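# Move the wooden block from bench onto cart floor

## Task

Lift the wooden block from the bench and place it lying flat on the floor of the cart, at the handle end next to the profiles. The drop flap must stay open, and anything already achieved must still hold at the finish. At the end both grippers are empty, released and withdrawn from the cart, the robot has backed away and touches nothing, and it is upright, neither fallen nor tilted.

## Robot and tools

Robot: a Rainbow Robotics RB-Y1. A two-wheel drive base with two rear casters (0.58 m wide, 0.10 m ahead of the drive axle, 0.57 m behind it; an on-the-spot turn sweeps a 0.58 m radius). A folding torso (leg with ankle, knee, hip), a head camera, and two 7-joint arms with parallel grippers. Each wrist has a camera case sticking out sideways that can strike things. The base cannot move sideways.

Frames. Base frame: origin on the floor between the drive wheels, x forward, y left, z up, metres. The state prints chest, left_hand and right_hand in this frame. A hand point sits between the finger pads, 0.03 m back from the tips; fingers point along the hand's -z, and close along its x. Printed hand positions can be off, more when reaching far or carrying weight. base_odometry is relative to where the base started, counts wheel turns only (slip looks like travel), heading in rad, positive to the left.

Tool move. One action per call, plus "cameras" (list of head_camera, left_wrist_camera, right_wrist_camera, or "all"; [] for none; default none when there is an action) and "blocking" (true/omitted waits until everything rests; false returns in about 0.5 s while motion continues). Allowed mixes: base and/or joints (optionally min_time_s, contact_limits); target alone or with min_time_s; contact_limits alone; or nothing, which just reports state and pictures.
- base: one object {"x_m_s", "turn_rad_s", "for_s"}. Velocities, not positions: forward speed 0.005 to 1.5 m/s either sign or 0; left turn rate 0.02 to 1.509 rad/s either sign or 0; duration 0.1 to 5 s. Omitted speeds are 0. Distance is roughly speed times duration (acceleration 0.4 m/s², turns 0.5 rad/s²); it may coast up to about 3 s after. Combined speed is capped.
- joints: absolute target angles keyed by joint name (rad, grippers in m). Ranges: torso_squat_rad 0 to 1.2 (higher lowers the chest); torso_shift_rad -0.3 to 0.6 (hips forward); torso_pitch_rad -0.2 to 1.4 (bow forward); torso_yaw_rad -1.5 to 1.5 (left positive; raise both arms outward 0.2 rad first). Extra torso rules: squat+shift <= 1.52; squat-shift+pitch <= 1.57; shift+0.5 pitch-0.4 squat <= 0.7; shift+0.3 pitch-0.5 squat <= 0.39. Arms: shoulder_pitch ±2.356 (negative swings forward/up); left shoulder_roll 0 to 3.141, right -3.141 to 0 (away from body); shoulder_yaw ±2.094; elbow -2.617 to 0.01 (negative bends); forearm_roll ±3.141; wrist_pitch -1.57 to 1.919; hand_roll ±2.705; gripper_m 0 to 0.1 (pad gap). head_pan_rad ±0.523, head_tilt_rad -0.35 to 1.57 (positive looks down).
- target: one hand's absolute pose {"side": "left"|"right", "x","y","z" in m in the base frame (-3 to 3), "quat_wxyz" as printed}. It is converted once to joint angles, so the hand travels an arc; break long moves into steps. Must not be sent while another move runs.
- min_time_s: 0.1 to 8 s, the shortest duration of arm, head and torso motions.
- contact_limits: gripper current in mA, 200 to 672.5 per gripper key, lasting until changed; lower means softer grip.

To grip, command an opening at least 0.005 m narrower than the object; then "off_target" or "done" are both fine.

Results: "move" shows "done" or the worst status. Per-motion words: "reached"/"short" (with distance) for targets, "refused" with reason, "off_target", "stopped", "not_followed" (arm collision check withheld it), "time_out", "contact_stop" (torso only), "limit_stop_at_<name>" (self-collision guard or joint limit), "torque_fault", "limit_stop_at_motor_heat". An unplanned stop or a refusal cancels all remaining calls of that reply; an invalid (unknown key) call does not. on_its_own lists things the robot did unasked. Also shown: lidar_m (12 sectors of 30°, first straight ahead, counter-clockwise, plane 0.23 m up), motor_effort of wheels (peak in brackets; rest normally under 30), wheel_motors_off, joint torques and external torques, wrist force/torque (uncalibrated, offset up to 16 N), motor temperatures, scene_time.

wait: {"seconds" 0 to 10, "cameras"}; returns early once earlier non-blocking motions settle. stop: brakes all running motions, may still press. zoom_image: {"camera", "region" [x0,y0,x1,y1] pixels, at most 504 square} of the latest image. read_manual: licence text only. finished_scene: {"scene": current number}; call it last in a reply.

Cameras: head 896x504, wrists 644x364; calibration is approximate.

Avoid: driving into furniture (no bump stop; wheels cut out if stalled), the upper body catching under tables, bowing or rising fast with arms stretched ahead, abrupt stops while bowed, heavy loads far forward, arms colliding or pressing each other (can end the scene), joint overloads (10 s freeze), motor heating from long stretched holds or pushing on unreachable poses (freeze at 80 °C), dropping or flinging the block, slamming or hard pushes, and leaving the robot leaning.

Each tool is called after "Request:" as name([rows], argument=value, ...), one row to a line, values as JSON.

## Session

Request:
move()

Scene clock: 0.00 s.
Joint torques (N m): no reading
External joint torques (N m): no reading
Motor temperatures (°C): left_arm=[31 28 32 36 35 33 38] | right_arm=[34 31 32 30 36 36 34]
Wrist force (N): no reading
Wrist torque (N m): no reading
Wrist force, peak (N): no reading
base_odometry: x=+0.000 y=+0.000 heading=+0.000
lidar_m: 0.65 0.68 1.56 4.82 1.63 1.14 1.08 1.13 1.47 3.50 0.97 0.70
base_status: not commanded
joint_positions: torso_squat_rad=+0.350 torso_shift_rad=+0.000 torso_pitch_rad=+0.000 torso_yaw_rad=+0.000 left_shoulder_pitch_rad=+0.049 left_shoulder_roll_rad=+0.015 left_shoulder_yaw_rad=+0.041 left_elbow_rad=-0.149 left_forearm_roll_rad=+0.010 left_wrist_pitch_rad=-0.019 left_hand_roll_rad=+0.045 left_gripper_m=+0.099 right_shoulder_pitch_rad=-0.033 right_shoulder_roll_rad=-0.038 right_shoulder_yaw_rad=+0.024 right_elbow_rad=-0.125 right_forearm_roll_rad=-0.047 right_wrist_pitch_rad=+0.032 right_hand_roll_rad=-0.022 right_gripper_m=+0.099 head_pan_rad=+0.000 head_tilt_rad=+0.400
joint_status: not commanded
wheel_motors_off: 0
motor_effort: left_wheel=+0 right_wheel=+0
chest: x=-0.2280 y=+0.0001 z=+1.2475 quat_wxyz=(+1.000, +0.000, +0.000, +0.000) (m; base frame)
left_hand: x=-0.1861 y=+0.2354 z=+0.5638 quat_wxyz=(+0.997, +0.009, -0.062, +0.055) (m; base frame)
right_hand: x=-0.1506 y=-0.2464 z=+0.5666 quat_wxyz=(+0.998, -0.015, -0.063, -0.016) (m; base frame)
pictures: head_camera, left_wrist_camera, right_wrist_camera

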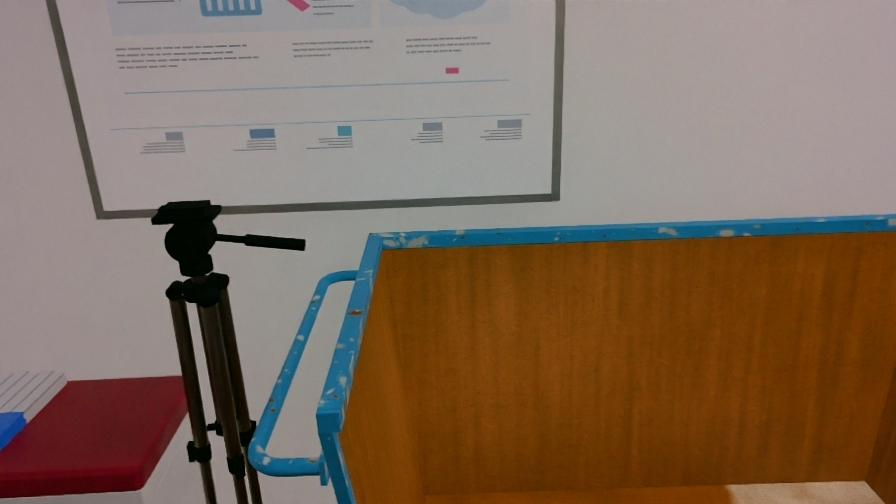

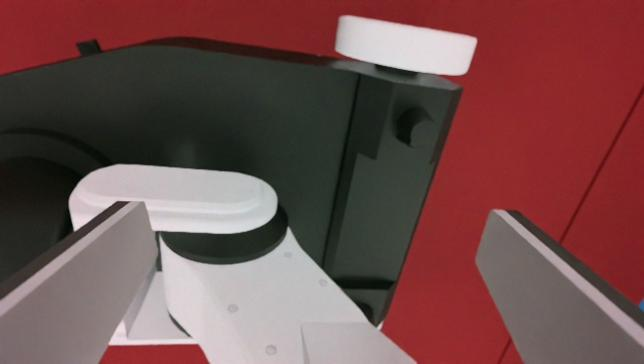

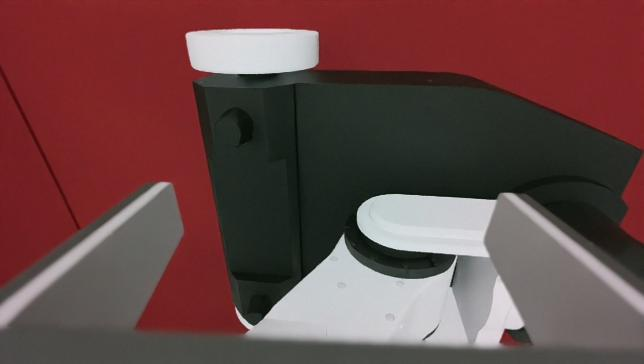

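Request:
move(joints={"head_tilt_rad":0.9,"head_pan_rad":0.0}, cameras=["head_camera"])

Request:
move(joints={"head_tilt_rad":0.7,"head_pan_rad":-0.52}, cameras=["head_camera"])

Request:
move(joints={"head_tilt_rad":0.7,"head_pan_rad":0.52}, cameras=["head_camera"])

Scene clock: 3.27 s.
Joint torques (N m): left_arm=[-0.92 -0.1 0.84 0.07 0.03 -0.56 -0.06] | right_arm=[-2.29 -1.13 -0.67 0.08 -0.14 -0.34 -0.02]
External joint torques (N m): left_arm=[-0.3 -0.76 0.8 0.05 0.02 -0.21 -0.06] | right_arm=[-0.04 0.36 -0.62 0.39 -0.17 -0.05 -0.02]
Wrist force (N): left_arm=[0.6 1.8 -7.5] | right_arm=[-2.1 0.9 -4.8]
Wrist torque (N m): left_arm=[-0.35 0.26 0.12] | right_arm=[-0.10 -0.08 -0.07]
Wrist force, peak (N): left_arm=[-0.2 1.9 -8.4] | right_arm=[-2.1 1.0 -5.5]
move: done
base_odometry: x=+0.000 y=+0.000 heading=+0.000
lidar_m: 0.65 0.68 1.56 4.84 1.62 1.14 1.08 1.11 1.47 3.51 0.97 0.69
base_status: not commanded
joint_positions: torso_squat_rad=+0.350 torso_shift_rad=+0.000 torso_pitch_rad=+0.000 torso_yaw_rad=+0.000 left_shoulder_pitch_rad=+0.049 left_shoulder_roll_rad=+0.015 left_shoulder_yaw_rad=+0.041 left_elbow_rad=-0.149 left_forearm_roll_rad=+0.010 left_wrist_pitch_rad=-0.019 left_hand_roll_rad=+0.045 left_gripper_m=+0.099 right_shoulder_pitch_rad=-0.033 right_shoulder_roll_rad=-0.038 right_shoulder_yaw_rad=+0.024 right_elbow_rad=-0.125 right_forearm_roll_rad=-0.047 right_wrist_pitch_rad=+0.032 right_hand_roll_rad=-0.022 right_gripper_m=+0.099 head_pan_rad=+0.000 head_tilt_rad=+0.900
joint_status: all done
wheel_motors_off: 0
motor_effort: left_wheel=+0(1) right_wheel=+0(2)
chest: x=-0.2280 y=+0.0001 z=+1.2475 quat_wxyz=(+1.000, +0.000, +0.000, +0.000) (m; base frame)
left_hand: x=-0.1861 y=+0.2354 z=+0.5638 quat_wxyz=(+0.997, +0.009, -0.062, +0.055) (m; base frame)
right_hand: x=-0.1506 y=-0.2464 z=+0.5666 quat_wxyz=(+0.998, -0.015, -0.063, -0.016) (m; base frame)
pictures: head_camera
camera_calibration:
head_camera: T_world_to_cam=[[-0.00752545, -0.999504, -0.0305734, 0.0419166], [-0.746479, 0.0259588, -0.664902, 0.860292], [0.665366, 0.0178187, -0.746305, 1.16253], [0, 0, 0, 1]] pos_world=[-0.131004, -0.00115113, 1.44089]

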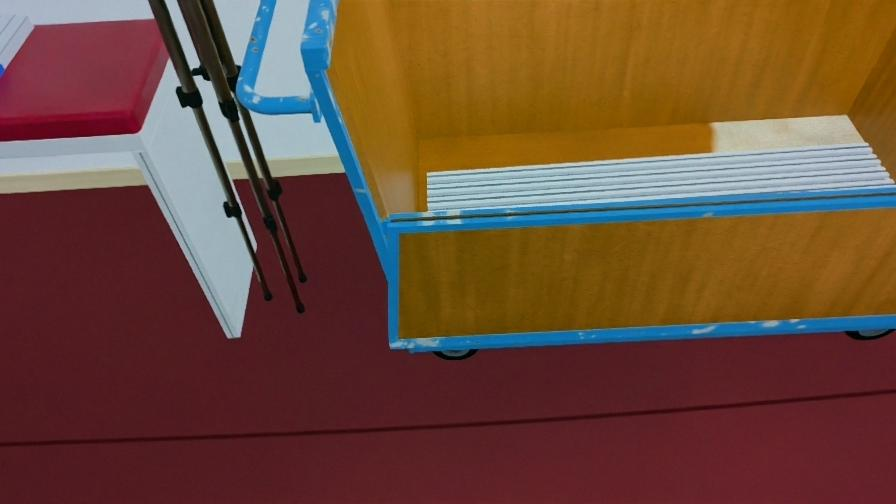

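Scene clock: 4.27 s.
Joint torques (N m): left_arm=[-0.8 -0.46 0.91 0.04 -0.06 -0.68 0.03] | right_arm=[-2.22 -0.89 -0.4 0 -0.15 -0.16 -0.05]
External joint torques (N m): left_arm=[-0.17 -1.13 0.87 0.03 -0.07 -0.33 0.03] | right_arm=[0.03 0.6 -0.35 0.31 -0.19 0.13 -0.05]
Wrist force (N): left_arm=[-0.3 1.1 -7.9] | right_arm=[-1.8 1.1 -5.5]
Wrist torque (N m): left_arm=[-0.31 0.12 0.07] | right_arm=[-0.09 -0.03 -0.10]
Wrist force, peak (N): left_arm=[0.2 1.8 -8.5] | right_arm=[-1.6 1.5 -5.6]
move: done
base_odometry: x=+0.000 y=+0.000 heading=+0.000
lidar_m: 0.65 0.68 1.56 4.81 1.63 1.14 1.06 1.11 1.48 3.51 0.99 0.70
base_status: not commanded
joint_positions: torso_squat_rad=+0.350 torso_shift_rad=+0.000 torso_pitch_rad=+0.000 torso_yaw_rad=+0.000 left_shoulder_pitch_rad=+0.049 left_shoulder_roll_rad=+0.015 left_shoulder_yaw_rad=+0.041 left_elbow_rad=-0.149 left_forearm_roll_rad=+0.010 left_wrist_pitch_rad=-0.019 left_hand_roll_rad=+0.045 left_gripper_m=+0.099 right_shoulder_pitch_rad=-0.033 right_shoulder_roll_rad=-0.038 right_shoulder_yaw_rad=+0.024 right_elbow_rad=-0.125 right_forearm_roll_rad=-0.047 right_wrist_pitch_rad=+0.032 right_hand_roll_rad=-0.022 right_gripper_m=+0.099 head_pan_rad=-0.520 head_tilt_rad=+0.700
joint_status: all done
wheel_motors_off: 0
motor_effort: left_wheel=+0(1) right_wheel=-1(2)
chest: x=-0.2280 y=+0.0001 z=+1.2475 quat_wxyz=(+1.000, +0.000, +0.000, +0.000) (m; base frame)
left_hand: x=-0.1861 y=+0.2354 z=+0.5638 quat_wxyz=(+0.997, +0.009, -0.062, +0.055) (m; base frame)
right_hand: x=-0.1506 y=-0.2464 z=+0.5666 quat_wxyz=(+0.998, -0.015, -0.063, -0.016) (m; base frame)
pictures: head_camera
camera_calibration:
head_camera: T_world_to_cam=[[-0.497734, -0.866759, -0.031459, -0.057845], [-0.507354, 0.320382, -0.799967, 1.10502], [0.703457, -0.38221, -0.599219, 0.957513], [0, 0, 0, 1]] pos_world=[-0.141724, -0.0381954, 1.45592]

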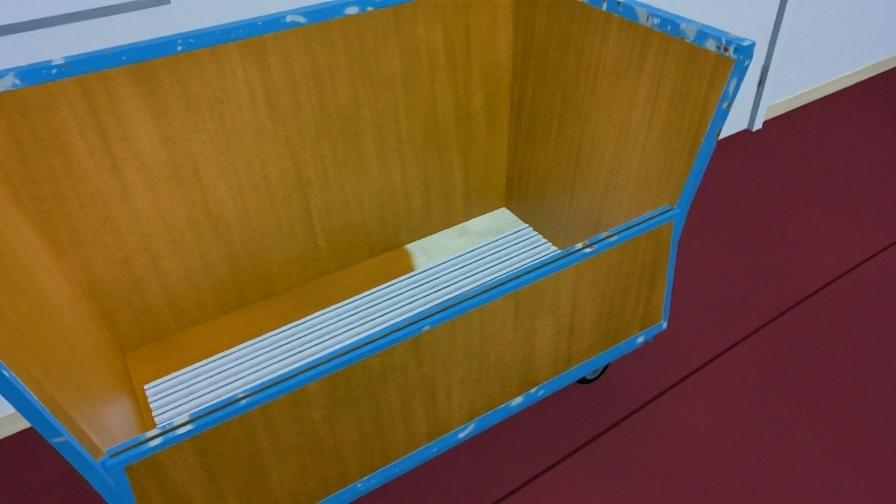

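Scene clock: 5.63 s.
Joint torques (N m): left_arm=[-1.08 -0.17 0.54 0.06 -0.05 -0.6 -0.07] | right_arm=[-2.15 -0.66 -0.55 -0.02 -0.09 -0.15 0.03]
External joint torques (N m): left_arm=[-0.45 -0.84 0.5 0.05 -0.05 -0.25 -0.06] | right_arm=[0.11 0.84 -0.5 0.29 -0.13 0.14 0.03]
Wrist force (N): left_arm=[0.0 1.1 -7.3] | right_arm=[-1.4 1.1 -5.5]
Wrist torque (N m): left_arm=[-0.27 0.14 0.07] | right_arm=[-0.10 0.00 -0.09]
Wrist force, peak (N): left_arm=[0.0 1.5 -8.4] | right_arm=[-2.0 1.0 -5.6]
move: done
base_odometry: x=+0.000 y=+0.000 heading=+0.000
lidar_m: 0.65 0.68 1.57 4.82 1.63 1.13 1.07 1.13 1.48 3.51 0.98 0.68
base_status: not commanded
joint_positions: torso_squat_rad=+0.350 torso_shift_rad=+0.000 torso_pitch_rad=+0.000 torso_yaw_rad=+0.000 left_shoulder_pitch_rad=+0.049 left_shoulder_roll_rad=+0.015 left_shoulder_yaw_rad=+0.041 left_elbow_rad=-0.149 left_forearm_roll_rad=+0.010 left_wrist_pitch_rad=-0.019 left_hand_roll_rad=+0.045 left_gripper_m=+0.099 right_shoulder_pitch_rad=-0.033 right_shoulder_roll_rad=-0.038 right_shoulder_yaw_rad=+0.024 right_elbow_rad=-0.125 right_forearm_roll_rad=-0.047 right_wrist_pitch_rad=+0.032 right_hand_roll_rad=-0.022 right_gripper_m=+0.099 head_pan_rad=+0.520 head_tilt_rad=+0.700
joint_status: all done
wheel_motors_off: 0
motor_effort: left_wheel=+0(1) right_wheel=+0(2)
chest: x=-0.2280 y=+0.0001 z=+1.2475 quat_wxyz=(+1.000, +0.000, +0.000, +0.000) (m; base frame)
left_hand: x=-0.1861 y=+0.2354 z=+0.5638 quat_wxyz=(+0.997, +0.009, -0.062, +0.055) (m; base frame)
right_hand: x=-0.1506 y=-0.2464 z=+0.5666 quat_wxyz=(+0.998, -0.015, -0.063, -0.016) (m; base frame)
pictures: head_camera
camera_calibration:
head_camera: T_world_to_cam=[[0.495443, -0.868071, -0.0314483, 0.146782], [-0.533229, -0.275356, -0.799904, 1.09972], [0.685714, 0.413076, -0.599304, 0.953836], [0, 0, 0, 1]] pos_world=[-0.14038, 0.0362239, 1.45592]

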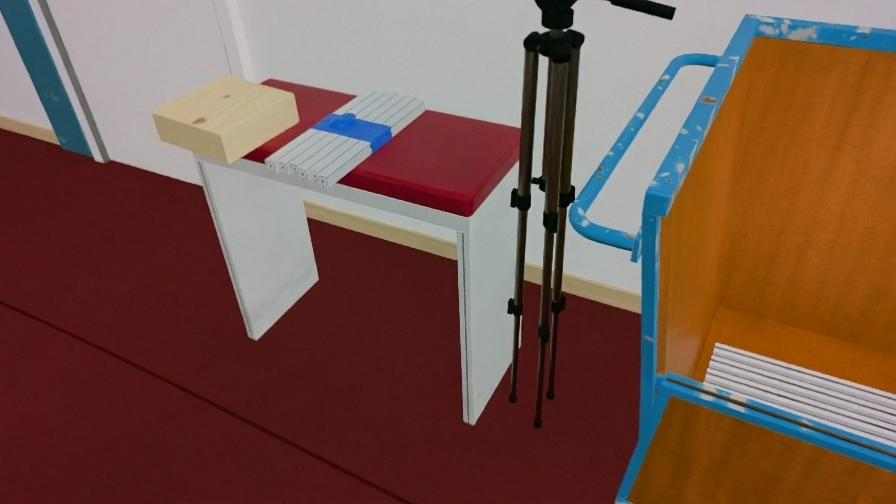

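Request:
zoom_image(camera="head_camera", region=[100, 50, 560, 310])

Request:
move(joints={"head_tilt_rad":0.9,"head_pan_rad":-0.3,"torso_squat_rad":0.0}, cameras=["head_camera"])

Request:
zoom_image(camera="head_camera", region=[100, 0, 600, 400])

Scaled by 1.096 from the camera's 896x504 image, which has a finer 1280x720 frame.

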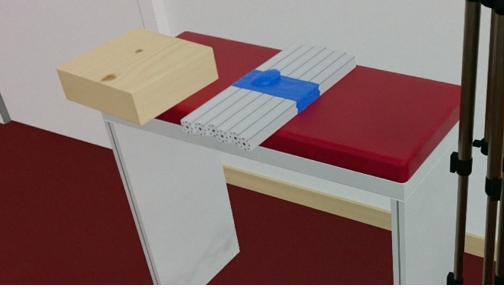

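Scene clock: 18.60 s.
Joint torques (N m): left_arm=[-0.81 -0.29 0.82 0.12 -0.02 -0.61 -0.1] | right_arm=[-2.37 -0.75 -0.51 -0.03 -0.13 -0.24 0]
External joint torques (N m): left_arm=[-0.19 -0.95 0.78 0.11 -0.02 -0.25 -0.09] | right_arm=[-0.11 0.74 -0.46 0.28 -0.17 0.05 -0.01]
Wrist force (N): left_arm=[-0.1 0.8 -7.6] | right_arm=[-1.8 0.9 -5.1]
Wrist torque (N m): left_arm=[-0.26 0.14 0.07] | right_arm=[-0.08 -0.08 -0.10]
Wrist force, peak (N): left_arm=[-0.4 1.4 -8.5] | right_arm=[-2.2 1.5 -5.3]
move: done
base_odometry: x=+0.000 y=+0.000 heading=+0.000
lidar_m: 0.65 0.68 1.56 4.84 1.62 1.14 1.07 1.12 1.46 3.50 0.97 0.70
base_status: not commanded
joint_positions: torso_squat_rad=+0.000 torso_shift_rad=+0.000 torso_pitch_rad=+0.000 torso_yaw_rad=+0.000 left_shoulder_pitch_rad=+0.049 left_shoulder_roll_rad=+0.015 left_shoulder_yaw_rad=+0.041 left_elbow_rad=-0.149 left_forearm_roll_rad=+0.010 left_wrist_pitch_rad=-0.019 left_hand_roll_rad=+0.045 left_gripper_m=+0.099 right_shoulder_pitch_rad=-0.033 right_shoulder_roll_rad=-0.038 right_shoulder_yaw_rad=+0.024 right_elbow_rad=-0.125 right_forearm_roll_rad=-0.047 right_wrist_pitch_rad=+0.032 right_hand_roll_rad=-0.022 right_gripper_m=+0.099 head_pan_rad=-0.300 head_tilt_rad=+0.900
joint_status: all done
wheel_motors_off: 0
motor_effort: left_wheel=+1(1) right_wheel=+0(2)
chest: x=-0.2279 y=+0.0001 z=+1.2899 quat_wxyz=(+1.000, +0.000, +0.000, +0.000) (m; base frame)
left_hand: x=-0.1862 y=+0.2354 z=+0.6063 quat_wxyz=(+0.997, +0.009, -0.062, +0.055) (m; base frame)
right_hand: x=-0.1506 y=-0.2464 z=+0.6091 quat_wxyz=(+0.998, -0.015, -0.062, -0.016) (m; base frame)
pictures: head_camera
camera_calibration:
head_camera: T_world_to_cam=[[-0.302529, -0.952651, -0.0305268, -0.0176765], [-0.705548, 0.245362, -0.664831, 0.896901], [0.640842, -0.179593, -0.74637, 1.18915], [0, 0, 0, 1]] pos_world=[-0.134599, -0.0233418, 1.48329]

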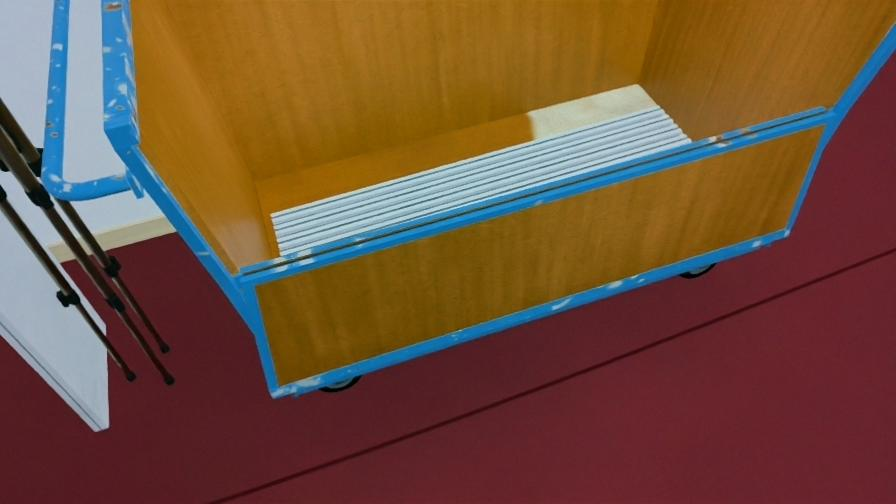

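Scaled by 1.008 from the camera's 896x504 image, which has a finer 1280x720 frame.

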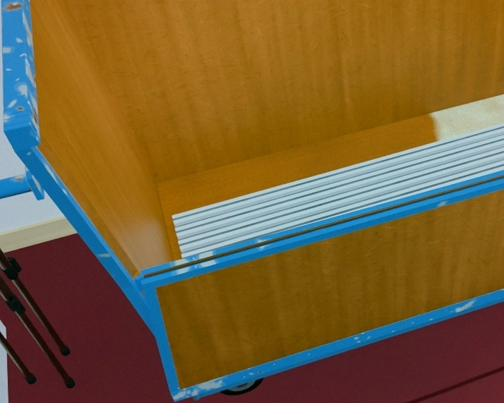

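Request:
move(joints={"head_tilt_rad":0.7,"head_pan_rad":-0.3,"torso_squat_rad":0.9}, cameras=["head_camera"])

Request:
move(joints={"head_tilt_rad":0.6,"head_pan_rad":0.52}, cameras=["head_camera"])

Scene clock: 24.93 s.
Joint torques (N m): left_arm=[-1.09 -0.32 0.78 -0.05 0.05 -0.63 0.07] | right_arm=[-2.09 -1.38 -0.73 0.16 -0.24 -0.28 -0.09]
External joint torques (N m): left_arm=[-0.46 -0.98 0.74 -0.06 0.05 -0.27 0.08] | right_arm=[0.17 0.12 -0.68 0.47 -0.27 0.01 -0.09]
Wrist force (N): left_arm=[0.2 1.1 -7.7] | right_arm=[-1.4 1.0 -5.2]
Wrist torque (N m): left_arm=[-0.28 0.17 0.06] | right_arm=[-0.08 -0.02 -0.09]
Wrist force, peak (N): left_arm=[0.0 1.4 -8.6] | right_arm=[-1.6 1.4 -5.5]
move: done
base_odometry: x=+0.000 y=+0.000 heading=+0.000
lidar_m: 0.65 0.69 1.56 4.84 1.62 1.15 1.07 1.12 1.48 3.52 0.96 0.69
base_status: not commanded
joint_positions: torso_squat_rad=+0.900 torso_shift_rad=+0.000 torso_pitch_rad=+0.000 torso_yaw_rad=+0.000 left_shoulder_pitch_rad=+0.049 left_shoulder_roll_rad=+0.015 left_shoulder_yaw_rad=+0.041 left_elbow_rad=-0.149 left_forearm_roll_rad=+0.010 left_wrist_pitch_rad=-0.019 left_hand_roll_rad=+0.045 left_gripper_m=+0.099 right_shoulder_pitch_rad=-0.033 right_shoulder_roll_rad=-0.038 right_shoulder_yaw_rad=+0.024 right_elbow_rad=-0.125 right_forearm_roll_rad=-0.047 right_wrist_pitch_rad=+0.032 right_hand_roll_rad=-0.022 right_gripper_m=+0.099 head_pan_rad=-0.300 head_tilt_rad=+0.700
joint_status: all done
wheel_motors_off: 0
motor_effort: left_wheel=+1(2) right_wheel=+0(3)
chest: x=-0.2281 y=+0.0001 z=+1.0251 quat_wxyz=(+1.000, +0.000, +0.000, +0.000) (m; base frame)
left_hand: x=-0.1861 y=+0.2354 z=+0.3414 quat_wxyz=(+0.997, +0.009, -0.062, +0.055) (m; base frame)
right_hand: x=-0.1505 y=-0.2464 z=+0.3442 quat_wxyz=(+0.998, -0.015, -0.063, -0.016) (m; base frame)
pictures: head_camera
camera_calibration:
head_camera: T_world_to_cam=[[-0.296543, -0.954499, -0.031529, -0.0233552], [-0.564906, 0.201932, -0.800065, 0.915331], [0.770028, -0.219443, -0.599084, 0.837833], [0, 0, 0, 1]] pos_world=[-0.135004, -0.0232711, 1.23352]

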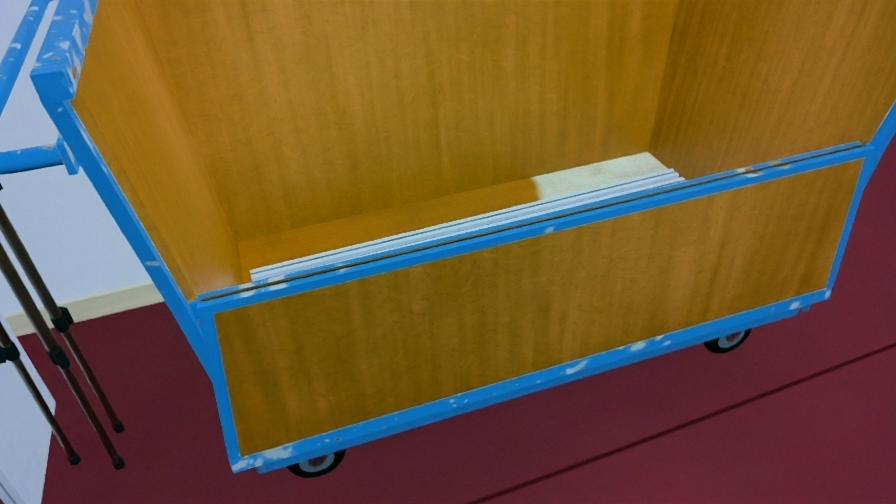

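Scene clock: 26.13 s.
Joint torques (N m): left_arm=[-0.85 -0.42 0.82 0.09 -0.15 -0.63 -0.03] | right_arm=[-1.99 -0.97 -0.64 -0.05 -0.1 -0.25 -0.1]
External joint torques (N m): left_arm=[-0.22 -1.09 0.78 0.07 -0.15 -0.27 -0.03] | right_arm=[0.27 0.53 -0.59 0.26 -0.14 0.04 -0.11]
Wrist force (N): left_arm=[0.8 1.6 -7.3] | right_arm=[-1.7 0.9 -4.9]
Wrist torque (N m): left_arm=[-0.34 0.24 0.08] | right_arm=[-0.06 -0.06 -0.09]
Wrist force, peak (N): left_arm=[-0.6 1.2 -8.6] | right_arm=[-1.9 0.8 -5.4]
move: done
base_odometry: x=+0.000 y=+0.000 heading=+0.000
lidar_m: 0.65 0.68 1.55 4.84 1.62 1.14 1.07 1.12 1.47 3.51 0.98 0.69
base_status: not commanded
joint_positions: torso_squat_rad=+0.900 torso_shift_rad=+0.000 torso_pitch_rad=+0.000 torso_yaw_rad=+0.000 left_shoulder_pitch_rad=+0.049 left_shoulder_roll_rad=+0.015 left_shoulder_yaw_rad=+0.041 left_elbow_rad=-0.149 left_forearm_roll_rad=+0.010 left_wrist_pitch_rad=-0.019 left_hand_roll_rad=+0.045 left_gripper_m=+0.099 right_shoulder_pitch_rad=-0.033 right_shoulder_roll_rad=-0.038 right_shoulder_yaw_rad=+0.024 right_elbow_rad=-0.125 right_forearm_roll_rad=-0.047 right_wrist_pitch_rad=+0.032 right_hand_roll_rad=-0.022 right_gripper_m=+0.099 head_pan_rad=+0.520 head_tilt_rad=+0.600
joint_status: all done
wheel_motors_off: 0
motor_effort: left_wheel=+1(1) right_wheel=+2(2)
chest: x=-0.2281 y=+0.0001 z=+1.0251 quat_wxyz=(+1.000, +0.000, +0.000, +0.000) (m; base frame)
left_hand: x=-0.1861 y=+0.2354 z=+0.3414 quat_wxyz=(+0.997, +0.009, -0.062, +0.055) (m; base frame)
right_hand: x=-0.1505 y=-0.2464 z=+0.3442 quat_wxyz=(+0.998, -0.015, -0.063, -0.016) (m; base frame)
pictures: head_camera
camera_calibration:
head_camera: T_world_to_cam=[[0.498228, -0.86648, -0.0313373, 0.140257], [-0.461172, -0.234222, -0.855839, 1.00509], [0.734227, 0.440855, -0.516292, 0.728963], [0, 0, 0, 1]] pos_world=[-0.141587, 0.0355767, 1.24095]

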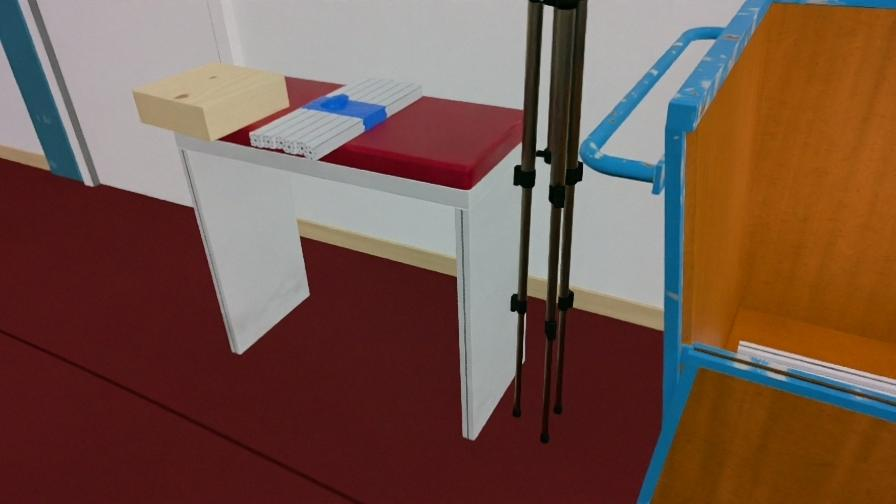

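Request:
move(joints={"head_tilt_rad":1.1,"head_pan_rad":0,"torso_squat_rad":0.35}, base={"x_m_s":0.2,"for_s":1.9}, cameras=["head_camera"])

Request:
move(joints={"torso_pitch_rad":0.5}, cameras=["head_camera"])

Scene clock: 36.83 s.
Joint torques (N m): left_arm=[-0.41 -0.48 0.81 0.07 -0.05 -0.64 -0.03] | right_arm=[-2.18 -1.18 -0.64 0.13 -0.17 -0.29 -0.07]
External joint torques (N m): left_arm=[0.22 -1.14 0.77 0.05 -0.05 -0.29 -0.02] | right_arm=[0.08 0.31 -0.59 0.44 -0.2 0.01 -0.08]
Wrist force (N): left_arm=[0.3 0.8 -7.6] | right_arm=[-1.9 0.7 -5.3]
Wrist torque (N m): left_arm=[-0.27 0.17 0.11] | right_arm=[-0.04 -0.07 -0.10]
Wrist force, peak (N): left_arm=[0.7 1.3 -8.3] | right_arm=[-2.3 1.5 -5.5]
move: done
base_odometry: x=+0.380 y=+0.000 heading=+0.000
lidar_m: 0.26 0.28 0.75 3.59 2.21 1.53 1.45 1.51 1.98 4.73 0.41 0.30
base_status: done (sent for 1.9 of 1.9 s)
joint_positions: torso_squat_rad=+0.350 torso_shift_rad=+0.000 torso_pitch_rad=+0.000 torso_yaw_rad=+0.000 left_shoulder_pitch_rad=+0.049 left_shoulder_roll_rad=+0.015 left_shoulder_yaw_rad=+0.041 left_elbow_rad=-0.149 left_forearm_roll_rad=+0.010 left_wrist_pitch_rad=-0.019 left_hand_roll_rad=+0.045 left_gripper_m=+0.099 right_shoulder_pitch_rad=-0.033 right_shoulder_roll_rad=-0.038 right_shoulder_yaw_rad=+0.024 right_elbow_rad=-0.125 right_forearm_roll_rad=-0.047 right_wrist_pitch_rad=+0.032 right_hand_roll_rad=-0.022 right_gripper_m=+0.099 head_pan_rad=+0.000 head_tilt_rad=+1.100
joint_status: all done
wheel_motors_off: 0
motor_effort: left_wheel=+0(52) right_wheel=-1(26)
chest: x=-0.2279 y=+0.0001 z=+1.2475 quat_wxyz=(+1.000, +0.000, +0.000, +0.000) (m; base frame)
left_hand: x=-0.1861 y=+0.2354 z=+0.5638 quat_wxyz=(+0.997, +0.009, -0.062, +0.055) (m; base frame)
right_hand: x=-0.1505 y=-0.2464 z=+0.5666 quat_wxyz=(+0.998, -0.015, -0.062, -0.016) (m; base frame)
pictures: head_camera
camera_calibration:
head_camera: T_world_to_cam=[[-0.0134536, -0.999504, -0.0284708, 0.0376543], [-0.863728, 0.0259622, -0.503289, 0.602286], [0.503778, 0.0178199, -0.863649, 1.29911], [0, 0, 0, 1]] pos_world=[-0.133747, -0.00115112, 1.42617]

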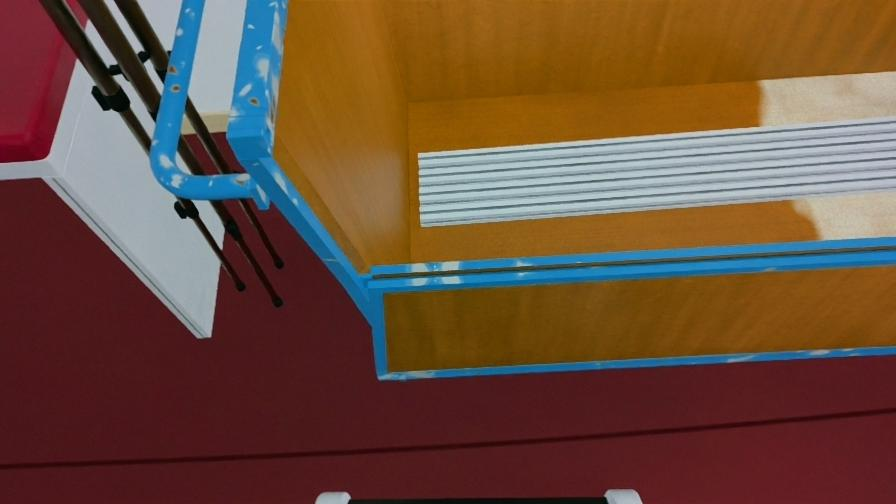

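Scene clock: 39.27 s.
Joint torques (N m): left_arm=[11.13 -0.02 0.78 5.52 -0.06 0.41 -0.05] | right_arm=[11.38 -0.72 -0.37 5.44 -0.16 0.83 0.03]
External joint torques (N m): left_arm=[-1.53 -0.82 0.63 0.33 -0.06 -0.23 -0.07] | right_arm=[0.43 0.46 -0.14 0.84 -0.08 0.19 0.04]
Wrist force (N): left_arm=[3.0 1.2 -7.0] | right_arm=[1.2 0.8 -5.1]
Wrist torque (N m): left_arm=[-0.31 0.27 0.07] | right_arm=[-0.02 0.09 -0.08]
Wrist force, peak (N): left_arm=[3.4 1.7 -7.8] | right_arm=[-1.4 1.1 -5.5]
move: done
base_odometry: x=+0.380 y=+0.000 heading=+0.000
lidar_m: 0.27 0.28 0.75 3.60 2.21 1.54 1.45 1.51 1.98 4.74 0.42 0.28
base_status: not commanded
joint_positions: torso_squat_rad=+0.350 torso_shift_rad=+0.000 torso_pitch_rad=+0.500 torso_yaw_rad=+0.000 left_shoulder_pitch_rad=+0.049 left_shoulder_roll_rad=+0.015 left_shoulder_yaw_rad=+0.041 left_elbow_rad=-0.149 left_forearm_roll_rad=+0.010 left_wrist_pitch_rad=-0.019 left_hand_roll_rad=+0.045 left_gripper_m=+0.099 right_shoulder_pitch_rad=-0.033 right_shoulder_roll_rad=-0.038 right_shoulder_yaw_rad=+0.024 right_elbow_rad=-0.125 right_forearm_roll_rad=-0.047 right_wrist_pitch_rad=+0.032 right_hand_roll_rad=-0.022 right_gripper_m=+0.099 head_pan_rad=+0.000 head_tilt_rad=+1.100
joint_status: all done
wheel_motors_off: 0
motor_effort: left_wheel=+0(2) right_wheel=+1(2)
chest: x=-0.0796 y=+0.0001 z=+1.2096 quat_wxyz=(+0.969, +0.000, +0.247, +0.000) (m; base frame)
left_hand: x=-0.3707 y=+0.2354 z=+0.5896 quat_wxyz=(+0.981, +0.022, +0.187, +0.051) (m; base frame)
right_hand: x=-0.3381 y=-0.2464 z=+0.5750 quat_wxyz=(+0.982, -0.019, +0.186, -0.012) (m; base frame)
pictures: head_camera
camera_calibration:
head_camera: T_world_to_cam=[[-0.0255545, -0.999501, -0.0185399, 0.0255107], [-0.999277, 0.0260625, -0.027698, 0.12521], [0.0281674, 0.0178187, -0.999444, 1.31803], [0, 0, 0, 1]] pos_world=[0.088646, -0.00125082, 1.32123]

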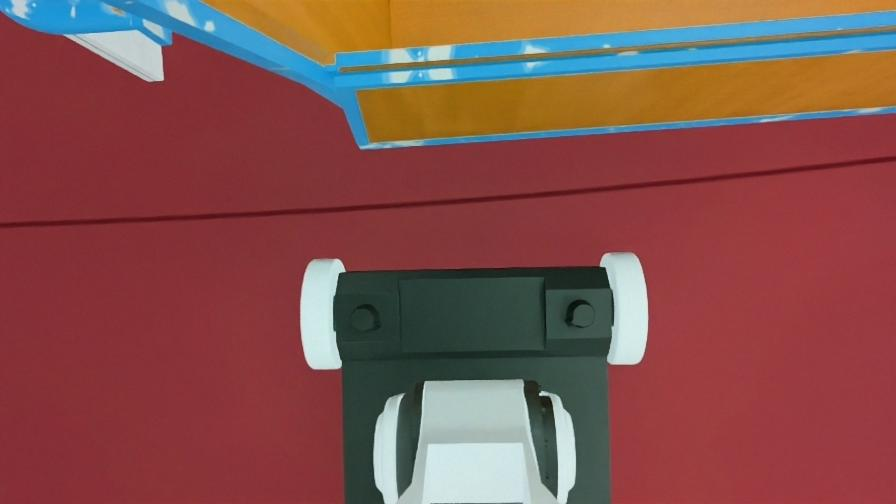

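Request:
move(joints={"head_tilt_rad":0.75}, cameras=["head_camera"])

Request:
move(joints={"head_tilt_rad":0.6,"head_pan_rad":0.52}, cameras=["head_camera"])

Scene clock: 41.43 s.
Joint torques (N m): left_arm=[10.96 -0.18 0.89 5.51 -0.14 0.53 -0.04] | right_arm=[11.33 -0.44 -0.84 5.55 -0.27 0.8 -0.08]
External joint torques (N m): left_arm=[-1.7 -0.98 0.73 0.32 -0.14 -0.1 -0.06] | right_arm=[0.38 0.74 -0.62 0.94 -0.19 0.16 -0.06]
Wrist force (N): left_arm=[3.4 0.9 -6.9] | right_arm=[1.2 1.2 -4.8]
Wrist torque (N m): left_arm=[-0.27 0.34 0.06] | right_arm=[-0.06 0.12 -0.09]
Wrist force, peak (N): left_arm=[3.8 1.0 -7.7] | right_arm=[1.8 1.5 -5.0]
move: done
base_odometry: x=+0.380 y=+0.000 heading=+0.000
lidar_m: 0.26 0.28 0.76 3.59 2.20 1.54 1.45 1.52 1.99 4.74 0.41 0.28
base_status: not commanded
joint_positions: torso_squat_rad=+0.350 torso_shift_rad=+0.000 torso_pitch_rad=+0.500 torso_yaw_rad=+0.000 left_shoulder_pitch_rad=+0.049 left_shoulder_roll_rad=+0.015 left_shoulder_yaw_rad=+0.041 left_elbow_rad=-0.149 left_forearm_roll_rad=+0.010 left_wrist_pitch_rad=-0.019 left_hand_roll_rad=+0.045 left_gripper_m=+0.099 right_shoulder_pitch_rad=-0.033 right_shoulder_roll_rad=-0.038 right_shoulder_yaw_rad=+0.024 right_elbow_rad=-0.125 right_forearm_roll_rad=-0.047 right_wrist_pitch_rad=+0.032 right_hand_roll_rad=-0.022 right_gripper_m=+0.099 head_pan_rad=+0.000 head_tilt_rad=+0.750
joint_status: all done
wheel_motors_off: 0
motor_effort: left_wheel=+0(1) right_wheel=-1(2)
chest: x=-0.0796 y=+0.0001 z=+1.2096 quat_wxyz=(+0.969, +0.000, +0.247, +0.000) (m; base frame)
left_hand: x=-0.3707 y=+0.2354 z=+0.5896 quat_wxyz=(+0.981, +0.022, +0.187, +0.051) (m; base frame)
right_hand: x=-0.3381 y=-0.2464 z=+0.5750 quat_wxyz=(+0.982, -0.019, +0.186, -0.012) (m; base frame)
pictures: head_camera
camera_calibration:
head_camera: T_world_to_cam=[[-0.0175563, -0.999504, -0.026141, 0.0357697], [-0.929226, 0.0259622, -0.368598, 0.591375], [0.369094, 0.0178197, -0.929221, 1.20932], [0, 0, 0, 1]] pos_world=[0.103797, -0.00115112, 1.34264]

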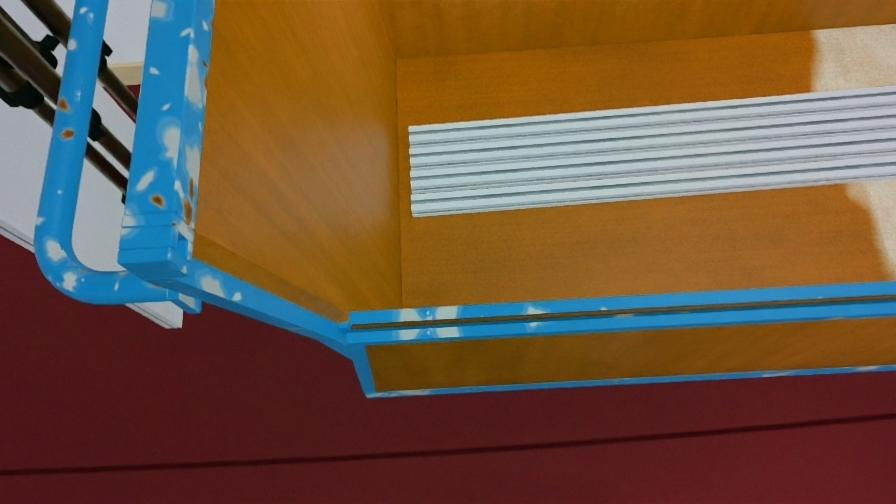

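Scene clock: 42.43 s.
Joint torques (N m): left_arm=[11.32 -0.18 0.9 5.37 -0.13 0.49 0.05] | right_arm=[11.35 -0.71 -1.09 5.5 -0.28 0.77 -0.13]
External joint torques (N m): left_arm=[-1.34 -0.98 0.74 0.18 -0.12 -0.14 0.03] | right_arm=[0.4 0.47 -0.86 0.89 -0.2 0.13 -0.11]
Wrist force (N): left_arm=[2.8 0.7 -7.4] | right_arm=[1.2 1.2 -4.5]
Wrist torque (N m): left_arm=[-0.27 0.28 0.06] | right_arm=[-0.10 0.11 -0.07]
Wrist force, peak (N): left_arm=[3.3 1.6 -8.1] | right_arm=[1.6 1.2 -5.3]
move: done
base_odometry: x=+0.380 y=+0.000 heading=+0.000
lidar_m: 0.26 0.28 0.74 3.60 2.21 1.55 1.45 1.51 1.99 4.74 0.43 0.29
base_status: not commanded
joint_positions: torso_squat_rad=+0.350 torso_shift_rad=+0.000 torso_pitch_rad=+0.500 torso_yaw_rad=+0.000 left_shoulder_pitch_rad=+0.049 left_shoulder_roll_rad=+0.015 left_shoulder_yaw_rad=+0.041 left_elbow_rad=-0.149 left_forearm_roll_rad=+0.010 left_wrist_pitch_rad=-0.019 left_hand_roll_rad=+0.045 left_gripper_m=+0.099 right_shoulder_pitch_rad=-0.033 right_shoulder_roll_rad=-0.038 right_shoulder_yaw_rad=+0.024 right_elbow_rad=-0.125 right_forearm_roll_rad=-0.047 right_wrist_pitch_rad=+0.032 right_hand_roll_rad=-0.022 right_gripper_m=+0.099 head_pan_rad=+0.520 head_tilt_rad=+0.600
joint_status: all done
wheel_motors_off: 0
motor_effort: left_wheel=+1(1) right_wheel=+0(2)
chest: x=-0.0796 y=+0.0001 z=+1.2096 quat_wxyz=(+0.969, +0.000, +0.247, +0.000) (m; base frame)
left_hand: x=-0.3707 y=+0.2354 z=+0.5896 quat_wxyz=(+0.981, +0.022, +0.187, +0.051) (m; base frame)
right_hand: x=-0.3381 y=-0.2464 z=+0.5750 quat_wxyz=(+0.982, -0.019, +0.186, -0.012) (m; base frame)
pictures: head_camera
camera_calibration:
head_camera: T_world_to_cam=[[0.422041, -0.866552, -0.266399, 0.350346], [-0.815165, -0.234141, -0.529796, 0.808925], [0.396721, 0.440755, -0.8052, 1.03781], [0, 0, 0, 1]] pos_world=[0.0998274, 0.0355771, 1.35754]

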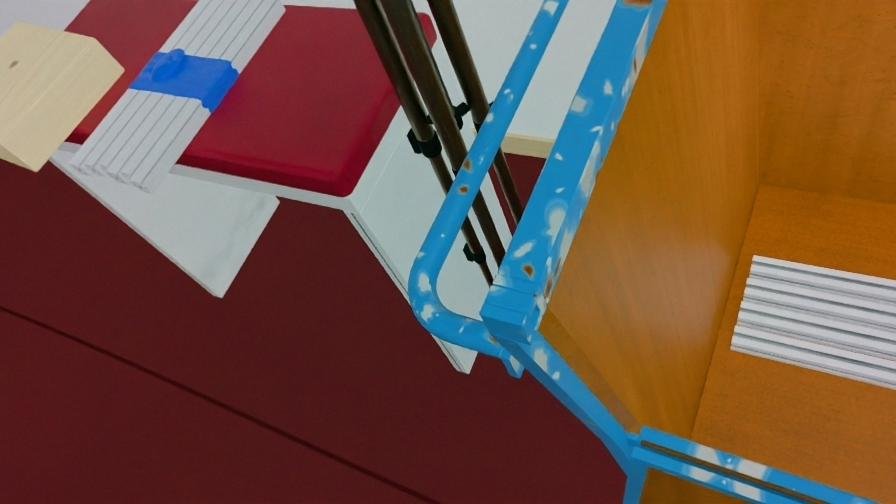

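Request:
move(joints={"torso_pitch_rad":0,"head_pan_rad":0,"head_tilt_rad":0.6}, base={"x_m_s":-0.3,"for_s":1.4}, cameras=[])

Request:
move(base={"turn_rad_s":0.7854,"for_s":2.0}, cameras=[])

Request:
move(base={"x_m_s":0.4,"for_s":3.0}, cameras=[])

Request:
move(base={"turn_rad_s":-0.7854,"for_s":2.0}, cameras=["head_camera"])

Scene clock: 62.47 s.
Joint torques (N m): left_arm=[-0.64 -0.11 0.8 0.16 -0.16 -0.61 -0.06] | right_arm=[-2.23 -0.76 -0.71 0.14 -0.17 -0.22 -0.06]
External joint torques (N m): left_arm=[-0.01 -0.78 0.76 0.15 -0.16 -0.26 -0.05] | right_arm=[0.02 0.73 -0.66 0.45 -0.21 0.07 -0.06]
Wrist force (N): left_arm=[0.7 1.3 -7.6] | right_arm=[-1.8 0.8 -5.3]
Wrist torque (N m): left_arm=[-0.29 0.21 0.09] | right_arm=[-0.08 -0.06 -0.10]
Wrist force, peak (N): left_arm=[4.0 1.2 -8.0] | right_arm=[-1.5 1.1 -5.6]
move: done
base_odometry: x=-0.040 y=+0.000 heading=+0.002
lidar_m: 0.69 1.06 1.59 4.99 1.56 1.09 1.03 1.08 1.43 3.41 1.03 0.73
base_status: done (sent for 1.4 of 1.4 s)
joint_positions: torso_squat_rad=+0.350 torso_shift_rad=+0.000 torso_pitch_rad=+0.000 torso_yaw_rad=+0.000 left_shoulder_pitch_rad=+0.049 left_shoulder_roll_rad=+0.015 left_shoulder_yaw_rad=+0.041 left_elbow_rad=-0.149 left_forearm_roll_rad=+0.010 left_wrist_pitch_rad=-0.019 left_hand_roll_rad=+0.045 left_gripper_m=+0.099 right_shoulder_pitch_rad=-0.033 right_shoulder_roll_rad=-0.038 right_shoulder_yaw_rad=+0.024 right_elbow_rad=-0.125 right_forearm_roll_rad=-0.047 right_wrist_pitch_rad=+0.032 right_hand_roll_rad=-0.022 right_gripper_m=+0.099 head_pan_rad=+0.000 head_tilt_rad=+0.600
joint_status: all done
wheel_motors_off: 0
motor_effort: left_wheel=+20(42) right_wheel=-25(29)
chest: x=-0.2280 y=+0.0001 z=+1.2475 quat_wxyz=(+1.000, +0.000, +0.000, +0.000) (m; base frame)
left_hand: x=-0.1861 y=+0.2354 z=+0.5638 quat_wxyz=(+0.997, +0.009, -0.062, +0.055) (m; base frame)
right_hand: x=-0.1505 y=-0.2464 z=+0.5666 quat_wxyz=(+0.998, -0.015, -0.063, -0.016) (m; base frame)
pictures: none
No camera images: "cameras" was empty.

Scene clock: 66.40 s.
Joint torques (N m): left_arm=[-0.89 -0.32 0.83 0.29 -0.07 -0.57 -0.02] | right_arm=[-2.15 -0.91 -0.68 0.09 -0.14 -0.26 -0.06]
External joint torques (N m): left_arm=[-0.26 -0.99 0.79 0.27 -0.08 -0.22 -0.01] | right_arm=[0.11 0.58 -0.63 0.4 -0.18 0.03 -0.06]
Wrist force (N): left_arm=[0.0 1.6 -7.5] | right_arm=[-1.8 0.7 -4.8]
Wrist torque (N m): left_arm=[-0.36 0.13 0.09] | right_arm=[-0.06 -0.05 -0.08]
Wrist force, peak (N): left_arm=[0.0 1.4 -8.3] | right_arm=[-2.0 1.3 -5.4]
move: done
base_odometry: x=-0.040 y=+0.000 heading=+1.572
lidar_m: 4.89 1.55 1.09 1.02 1.07 1.42 3.46 1.05 0.74 0.70 1.06 1.58
base_status: done (sent for 2 of 2 s)
joint_positions: torso_squat_rad=+0.350 torso_shift_rad=+0.000 torso_pitch_rad=+0.000 torso_yaw_rad=+0.000 left_shoulder_pitch_rad=+0.049 left_shoulder_roll_rad=+0.015 left_shoulder_yaw_rad=+0.041 left_elbow_rad=-0.149 left_forearm_roll_rad=+0.010 left_wrist_pitch_rad=-0.019 left_hand_roll_rad=+0.045 left_gripper_m=+0.099 right_shoulder_pitch_rad=-0.033 right_shoulder_roll_rad=-0.038 right_shoulder_yaw_rad=+0.024 right_elbow_rad=-0.125 right_forearm_roll_rad=-0.047 right_wrist_pitch_rad=+0.032 right_hand_roll_rad=-0.022 right_gripper_m=+0.099 head_pan_rad=+0.000 head_tilt_rad=+0.600
joint_status: not commanded
wheel_motors_off: 0
motor_effort: left_wheel=+8(44) right_wheel=+18(55)
chest: x=-0.2280 y=+0.0001 z=+1.2475 quat_wxyz=(+1.000, +0.000, +0.000, +0.000) (m; base frame)
left_hand: x=-0.1861 y=+0.2354 z=+0.5639 quat_wxyz=(+0.997, +0.009, -0.062, +0.055) (m; base frame)
right_hand: x=-0.1505 y=-0.2464 z=+0.5666 quat_wxyz=(+0.998, -0.015, -0.063, -0.016) (m; base frame)
pictures: none
No camera images: "cameras" was empty.

Scene clock: 70.73 s.
Joint torques (N m): left_arm=[-0.73 -0.11 0.86 0.26 -0.09 -0.62 0.07] | right_arm=[-2.22 -0.82 -0.55 0.18 -0.1 -0.37 0.07]
External joint torques (N m): left_arm=[-0.1 -0.77 0.81 0.24 -0.1 -0.27 0.07] | right_arm=[0.03 0.67 -0.5 0.49 -0.13 -0.08 0.07]
Wrist force (N): left_arm=[-0.1 1.1 -7.9] | right_arm=[-2.0 0.7 -4.6]
Wrist torque (N m): left_arm=[-0.26 0.17 0.10] | right_arm=[-0.04 -0.10 -0.09]
Wrist force, peak (N): left_arm=[0.5 1.2 -8.8] | right_arm=[-2.0 1.1 -5.5]
move: done
base_odometry: x=-0.043 y=+1.200 heading=+1.574
lidar_m: 4.42 1.61 1.14 1.08 1.12 1.49 3.69 1.27 1.07 0.88 1.51 1.98
base_status: done (sent for 3 of 3 s)
joint_positions: torso_squat_rad=+0.350 torso_shift_rad=+0.000 torso_pitch_rad=+0.000 torso_yaw_rad=+0.000 left_shoulder_pitch_rad=+0.049 left_shoulder_roll_rad=+0.015 left_shoulder_yaw_rad=+0.041 left_elbow_rad=-0.149 left_forearm_roll_rad=+0.010 left_wrist_pitch_rad=-0.019 left_hand_roll_rad=+0.045 left_gripper_m=+0.099 right_shoulder_pitch_rad=-0.033 right_shoulder_roll_rad=-0.038 right_shoulder_yaw_rad=+0.024 right_elbow_rad=-0.125 right_forearm_roll_rad=-0.047 right_wrist_pitch_rad=+0.032 right_hand_roll_rad=-0.022 right_gripper_m=+0.099 head_pan_rad=+0.000 head_tilt_rad=+0.600
joint_status: not commanded
wheel_motors_off: 0
motor_effort: left_wheel=+18(48) right_wheel=-16(50)
chest: x=-0.2280 y=+0.0001 z=+1.2475 quat_wxyz=(+1.000, +0.000, +0.000, +0.000) (m; base frame)
left_hand: x=-0.1861 y=+0.2354 z=+0.5639 quat_wxyz=(+0.997, +0.009, -0.062, +0.055) (m; base frame)
right_hand: x=-0.1505 y=-0.2464 z=+0.5666 quat_wxyz=(+0.998, -0.015, -0.062, -0.016) (m; base frame)
pictures: none
No camera images: "cameras" was empty.

Scene clock: 74.63 s.
Joint torques (N m): left_arm=[-0.89 -0.36 0.88 0.17 -0.08 -0.53 0.01] | right_arm=[-2.27 -0.8 -0.64 0.07 -0.03 -0.23 -0.12]
External joint torques (N m): left_arm=[-0.26 -1.02 0.84 0.16 -0.08 -0.17 0.02] | right_arm=[-0.02 0.69 -0.6 0.38 -0.07 0.06 -0.13]
Wrist force (N): left_arm=[0.3 1.6 -7.4] | right_arm=[-1.5 1.2 -4.8]
Wrist torque (N m): left_arm=[-0.32 0.16 0.09] | right_arm=[-0.08 -0.01 -0.09]
Wrist force, peak (N): left_arm=[0.6 1.4 -8.4] | right_arm=[-1.7 0.7 -5.5]
move: done
base_odometry: x=-0.043 y=+1.200 heading=+0.004
lidar_m: 0.87 1.50 1.97 4.42 1.64 1.15 1.08 1.14 1.48 3.58 1.25 1.06
base_status: done (sent for 2 of 2 s)
joint_positions: torso_squat_rad=+0.350 torso_shift_rad=+0.000 torso_pitch_rad=+0.000 torso_yaw_rad=+0.000 left_shoulder_pitch_rad=+0.049 left_shoulder_roll_rad=+0.015 left_shoulder_yaw_rad=+0.041 left_elbow_rad=-0.149 left_forearm_roll_rad=+0.010 left_wrist_pitch_rad=-0.019 left_hand_roll_rad=+0.045 left_gripper_m=+0.099 right_shoulder_pitch_rad=-0.033 right_shoulder_roll_rad=-0.038 right_shoulder_yaw_rad=+0.024 right_elbow_rad=-0.125 right_forearm_roll_rad=-0.047 right_wrist_pitch_rad=+0.032 right_hand_roll_rad=-0.022 right_gripper_m=+0.099 head_pan_rad=+0.000 head_tilt_rad=+0.600
joint_status: not commanded
wheel_motors_off: 0
motor_effort: left_wheel=+23(47) right_wheel=+5(50)
chest: x=-0.2280 y=+0.0001 z=+1.2475 quat_wxyz=(+1.000, +0.000, +0.000, +0.000) (m; base frame)
left_hand: x=-0.1861 y=+0.2354 z=+0.5639 quat_wxyz=(+0.997, +0.009, -0.062, +0.055) (m; base frame)
right_hand: x=-0.1505 y=-0.2464 z=+0.5666 quat_wxyz=(+0.998, -0.015, -0.063, -0.016) (m; base frame)
pictures: head_camera
camera_calibration:
head_camera: T_world_to_cam=[[0.00184319, -0.999504, -0.0314327, 0.0449903], [-0.516689, 0.02596, -0.85578, 1.18398], [0.856171, 0.0178183, -0.516385, 0.868942], [0, 0, 0, 1]] pos_world=[-0.132298, -0.00125112, 1.46335]

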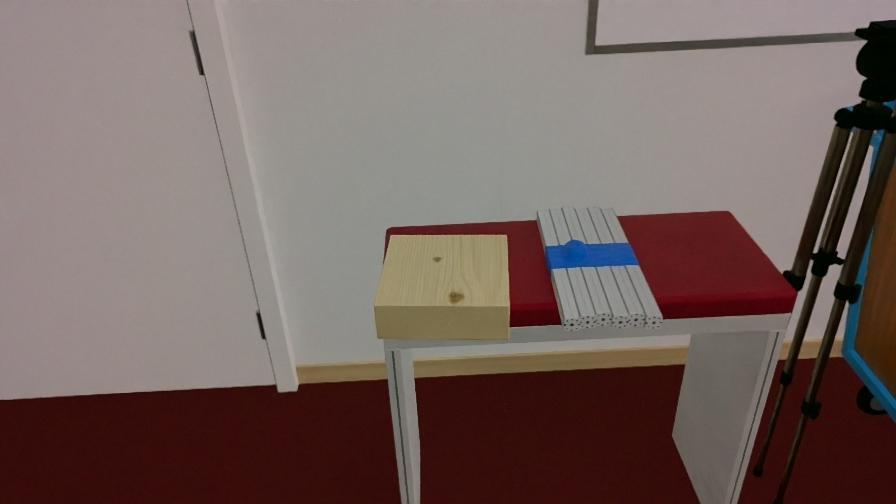

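Request:
move(joints={"torso_pitch_rad":0.5,"head_tilt_rad":0.5}, base={"x_m_s":0.2,"for_s":2.0}, cameras=["head_camera"])

Request:
zoom_image(camera="head_camera", region=[200, 0, 700, 400])

Scene clock: 81.83 s.
Joint torques (N m): left_arm=[11.35 0.09 0.68 5.45 -0.11 0.46 -0.02] | right_arm=[11.44 -0.52 -0.57 5.47 -0.2 0.75 -0.11]
External joint torques (N m): left_arm=[-1.31 -0.71 0.52 0.26 -0.11 -0.17 -0.04] | right_arm=[0.49 0.66 -0.34 0.86 -0.12 0.11 -0.09]
Wrist force (N): left_arm=[3.1 1.1 -7.5] | right_arm=[1.0 0.9 -4.4]
Wrist torque (N m): left_arm=[-0.30 0.31 0.06] | right_arm=[-0.04 0.08 -0.08]
Wrist force, peak (N): left_arm=[3.6 0.8 -8.1] | right_arm=[-1.9 0.6 -5.8]
move: done
base_odometry: x=+0.357 y=+1.201 heading=+0.003
lidar_m: 0.59 0.47 1.44 3.53 2.23 1.57 1.48 1.53 2.03 1.26 0.75 0.80
base_status: done (sent for 2 of 2 s)
joint_positions: torso_squat_rad=+0.350 torso_shift_rad=+0.000 torso_pitch_rad=+0.500 torso_yaw_rad=+0.000 left_shoulder_pitch_rad=+0.049 left_shoulder_roll_rad=+0.015 left_shoulder_yaw_rad=+0.041 left_elbow_rad=-0.149 left_forearm_roll_rad=+0.010 left_wrist_pitch_rad=-0.019 left_hand_roll_rad=+0.045 left_gripper_m=+0.099 right_shoulder_pitch_rad=-0.033 right_shoulder_roll_rad=-0.038 right_shoulder_yaw_rad=+0.024 right_elbow_rad=-0.125 right_forearm_roll_rad=-0.047 right_wrist_pitch_rad=+0.032 right_hand_roll_rad=-0.022 right_gripper_m=+0.099 head_pan_rad=+0.000 head_tilt_rad=+0.500
joint_status: all done
wheel_motors_off: 0
motor_effort: left_wheel=-8(51) right_wheel=+11(48)
chest: x=-0.0796 y=+0.0001 z=+1.2096 quat_wxyz=(+0.969, +0.000, +0.247, +0.000) (m; base frame)
left_hand: x=-0.3707 y=+0.2354 z=+0.5896 quat_wxyz=(+0.981, +0.022, +0.187, +0.051) (m; base frame)
right_hand: x=-0.3381 y=-0.2464 z=+0.5749 quat_wxyz=(+0.982, -0.019, +0.186, -0.012) (m; base frame)
pictures: head_camera
camera_calibration:
head_camera: T_world_to_cam=[[-0.0106281, -0.999501, -0.0297302, 0.0403622], [-0.809164, 0.0260647, -0.587005, 0.887332], [0.587487, 0.0178178, -0.809037, 1.03631], [0, 0, 0, 1]] pos_world=[0.109605, -0.00125081, 1.36048]

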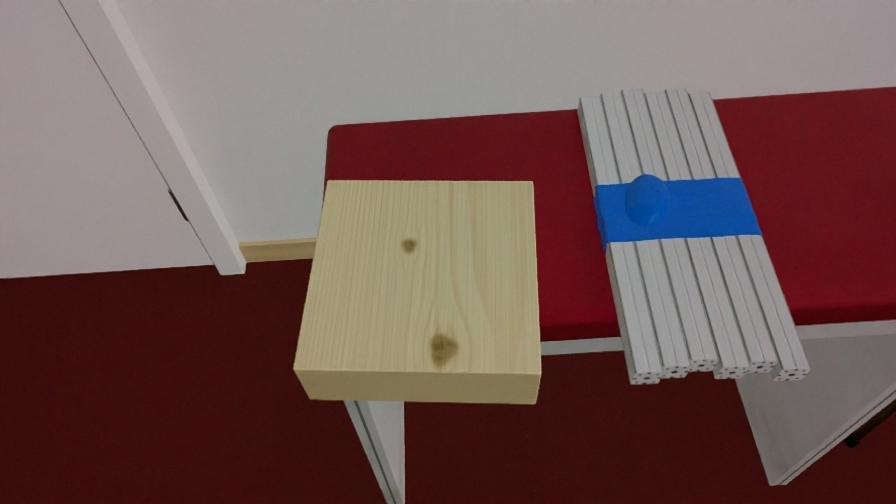

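Scaled by 1.008 from the camera's 896x504 image, which has a finer 1280x720 frame.

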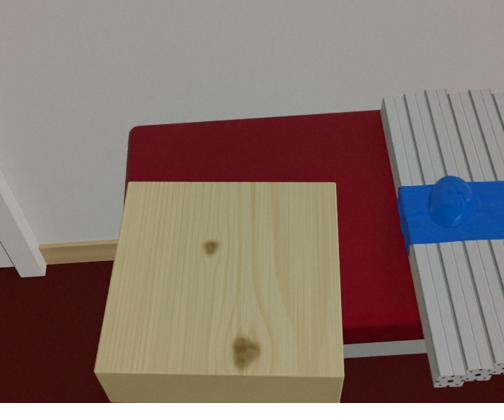

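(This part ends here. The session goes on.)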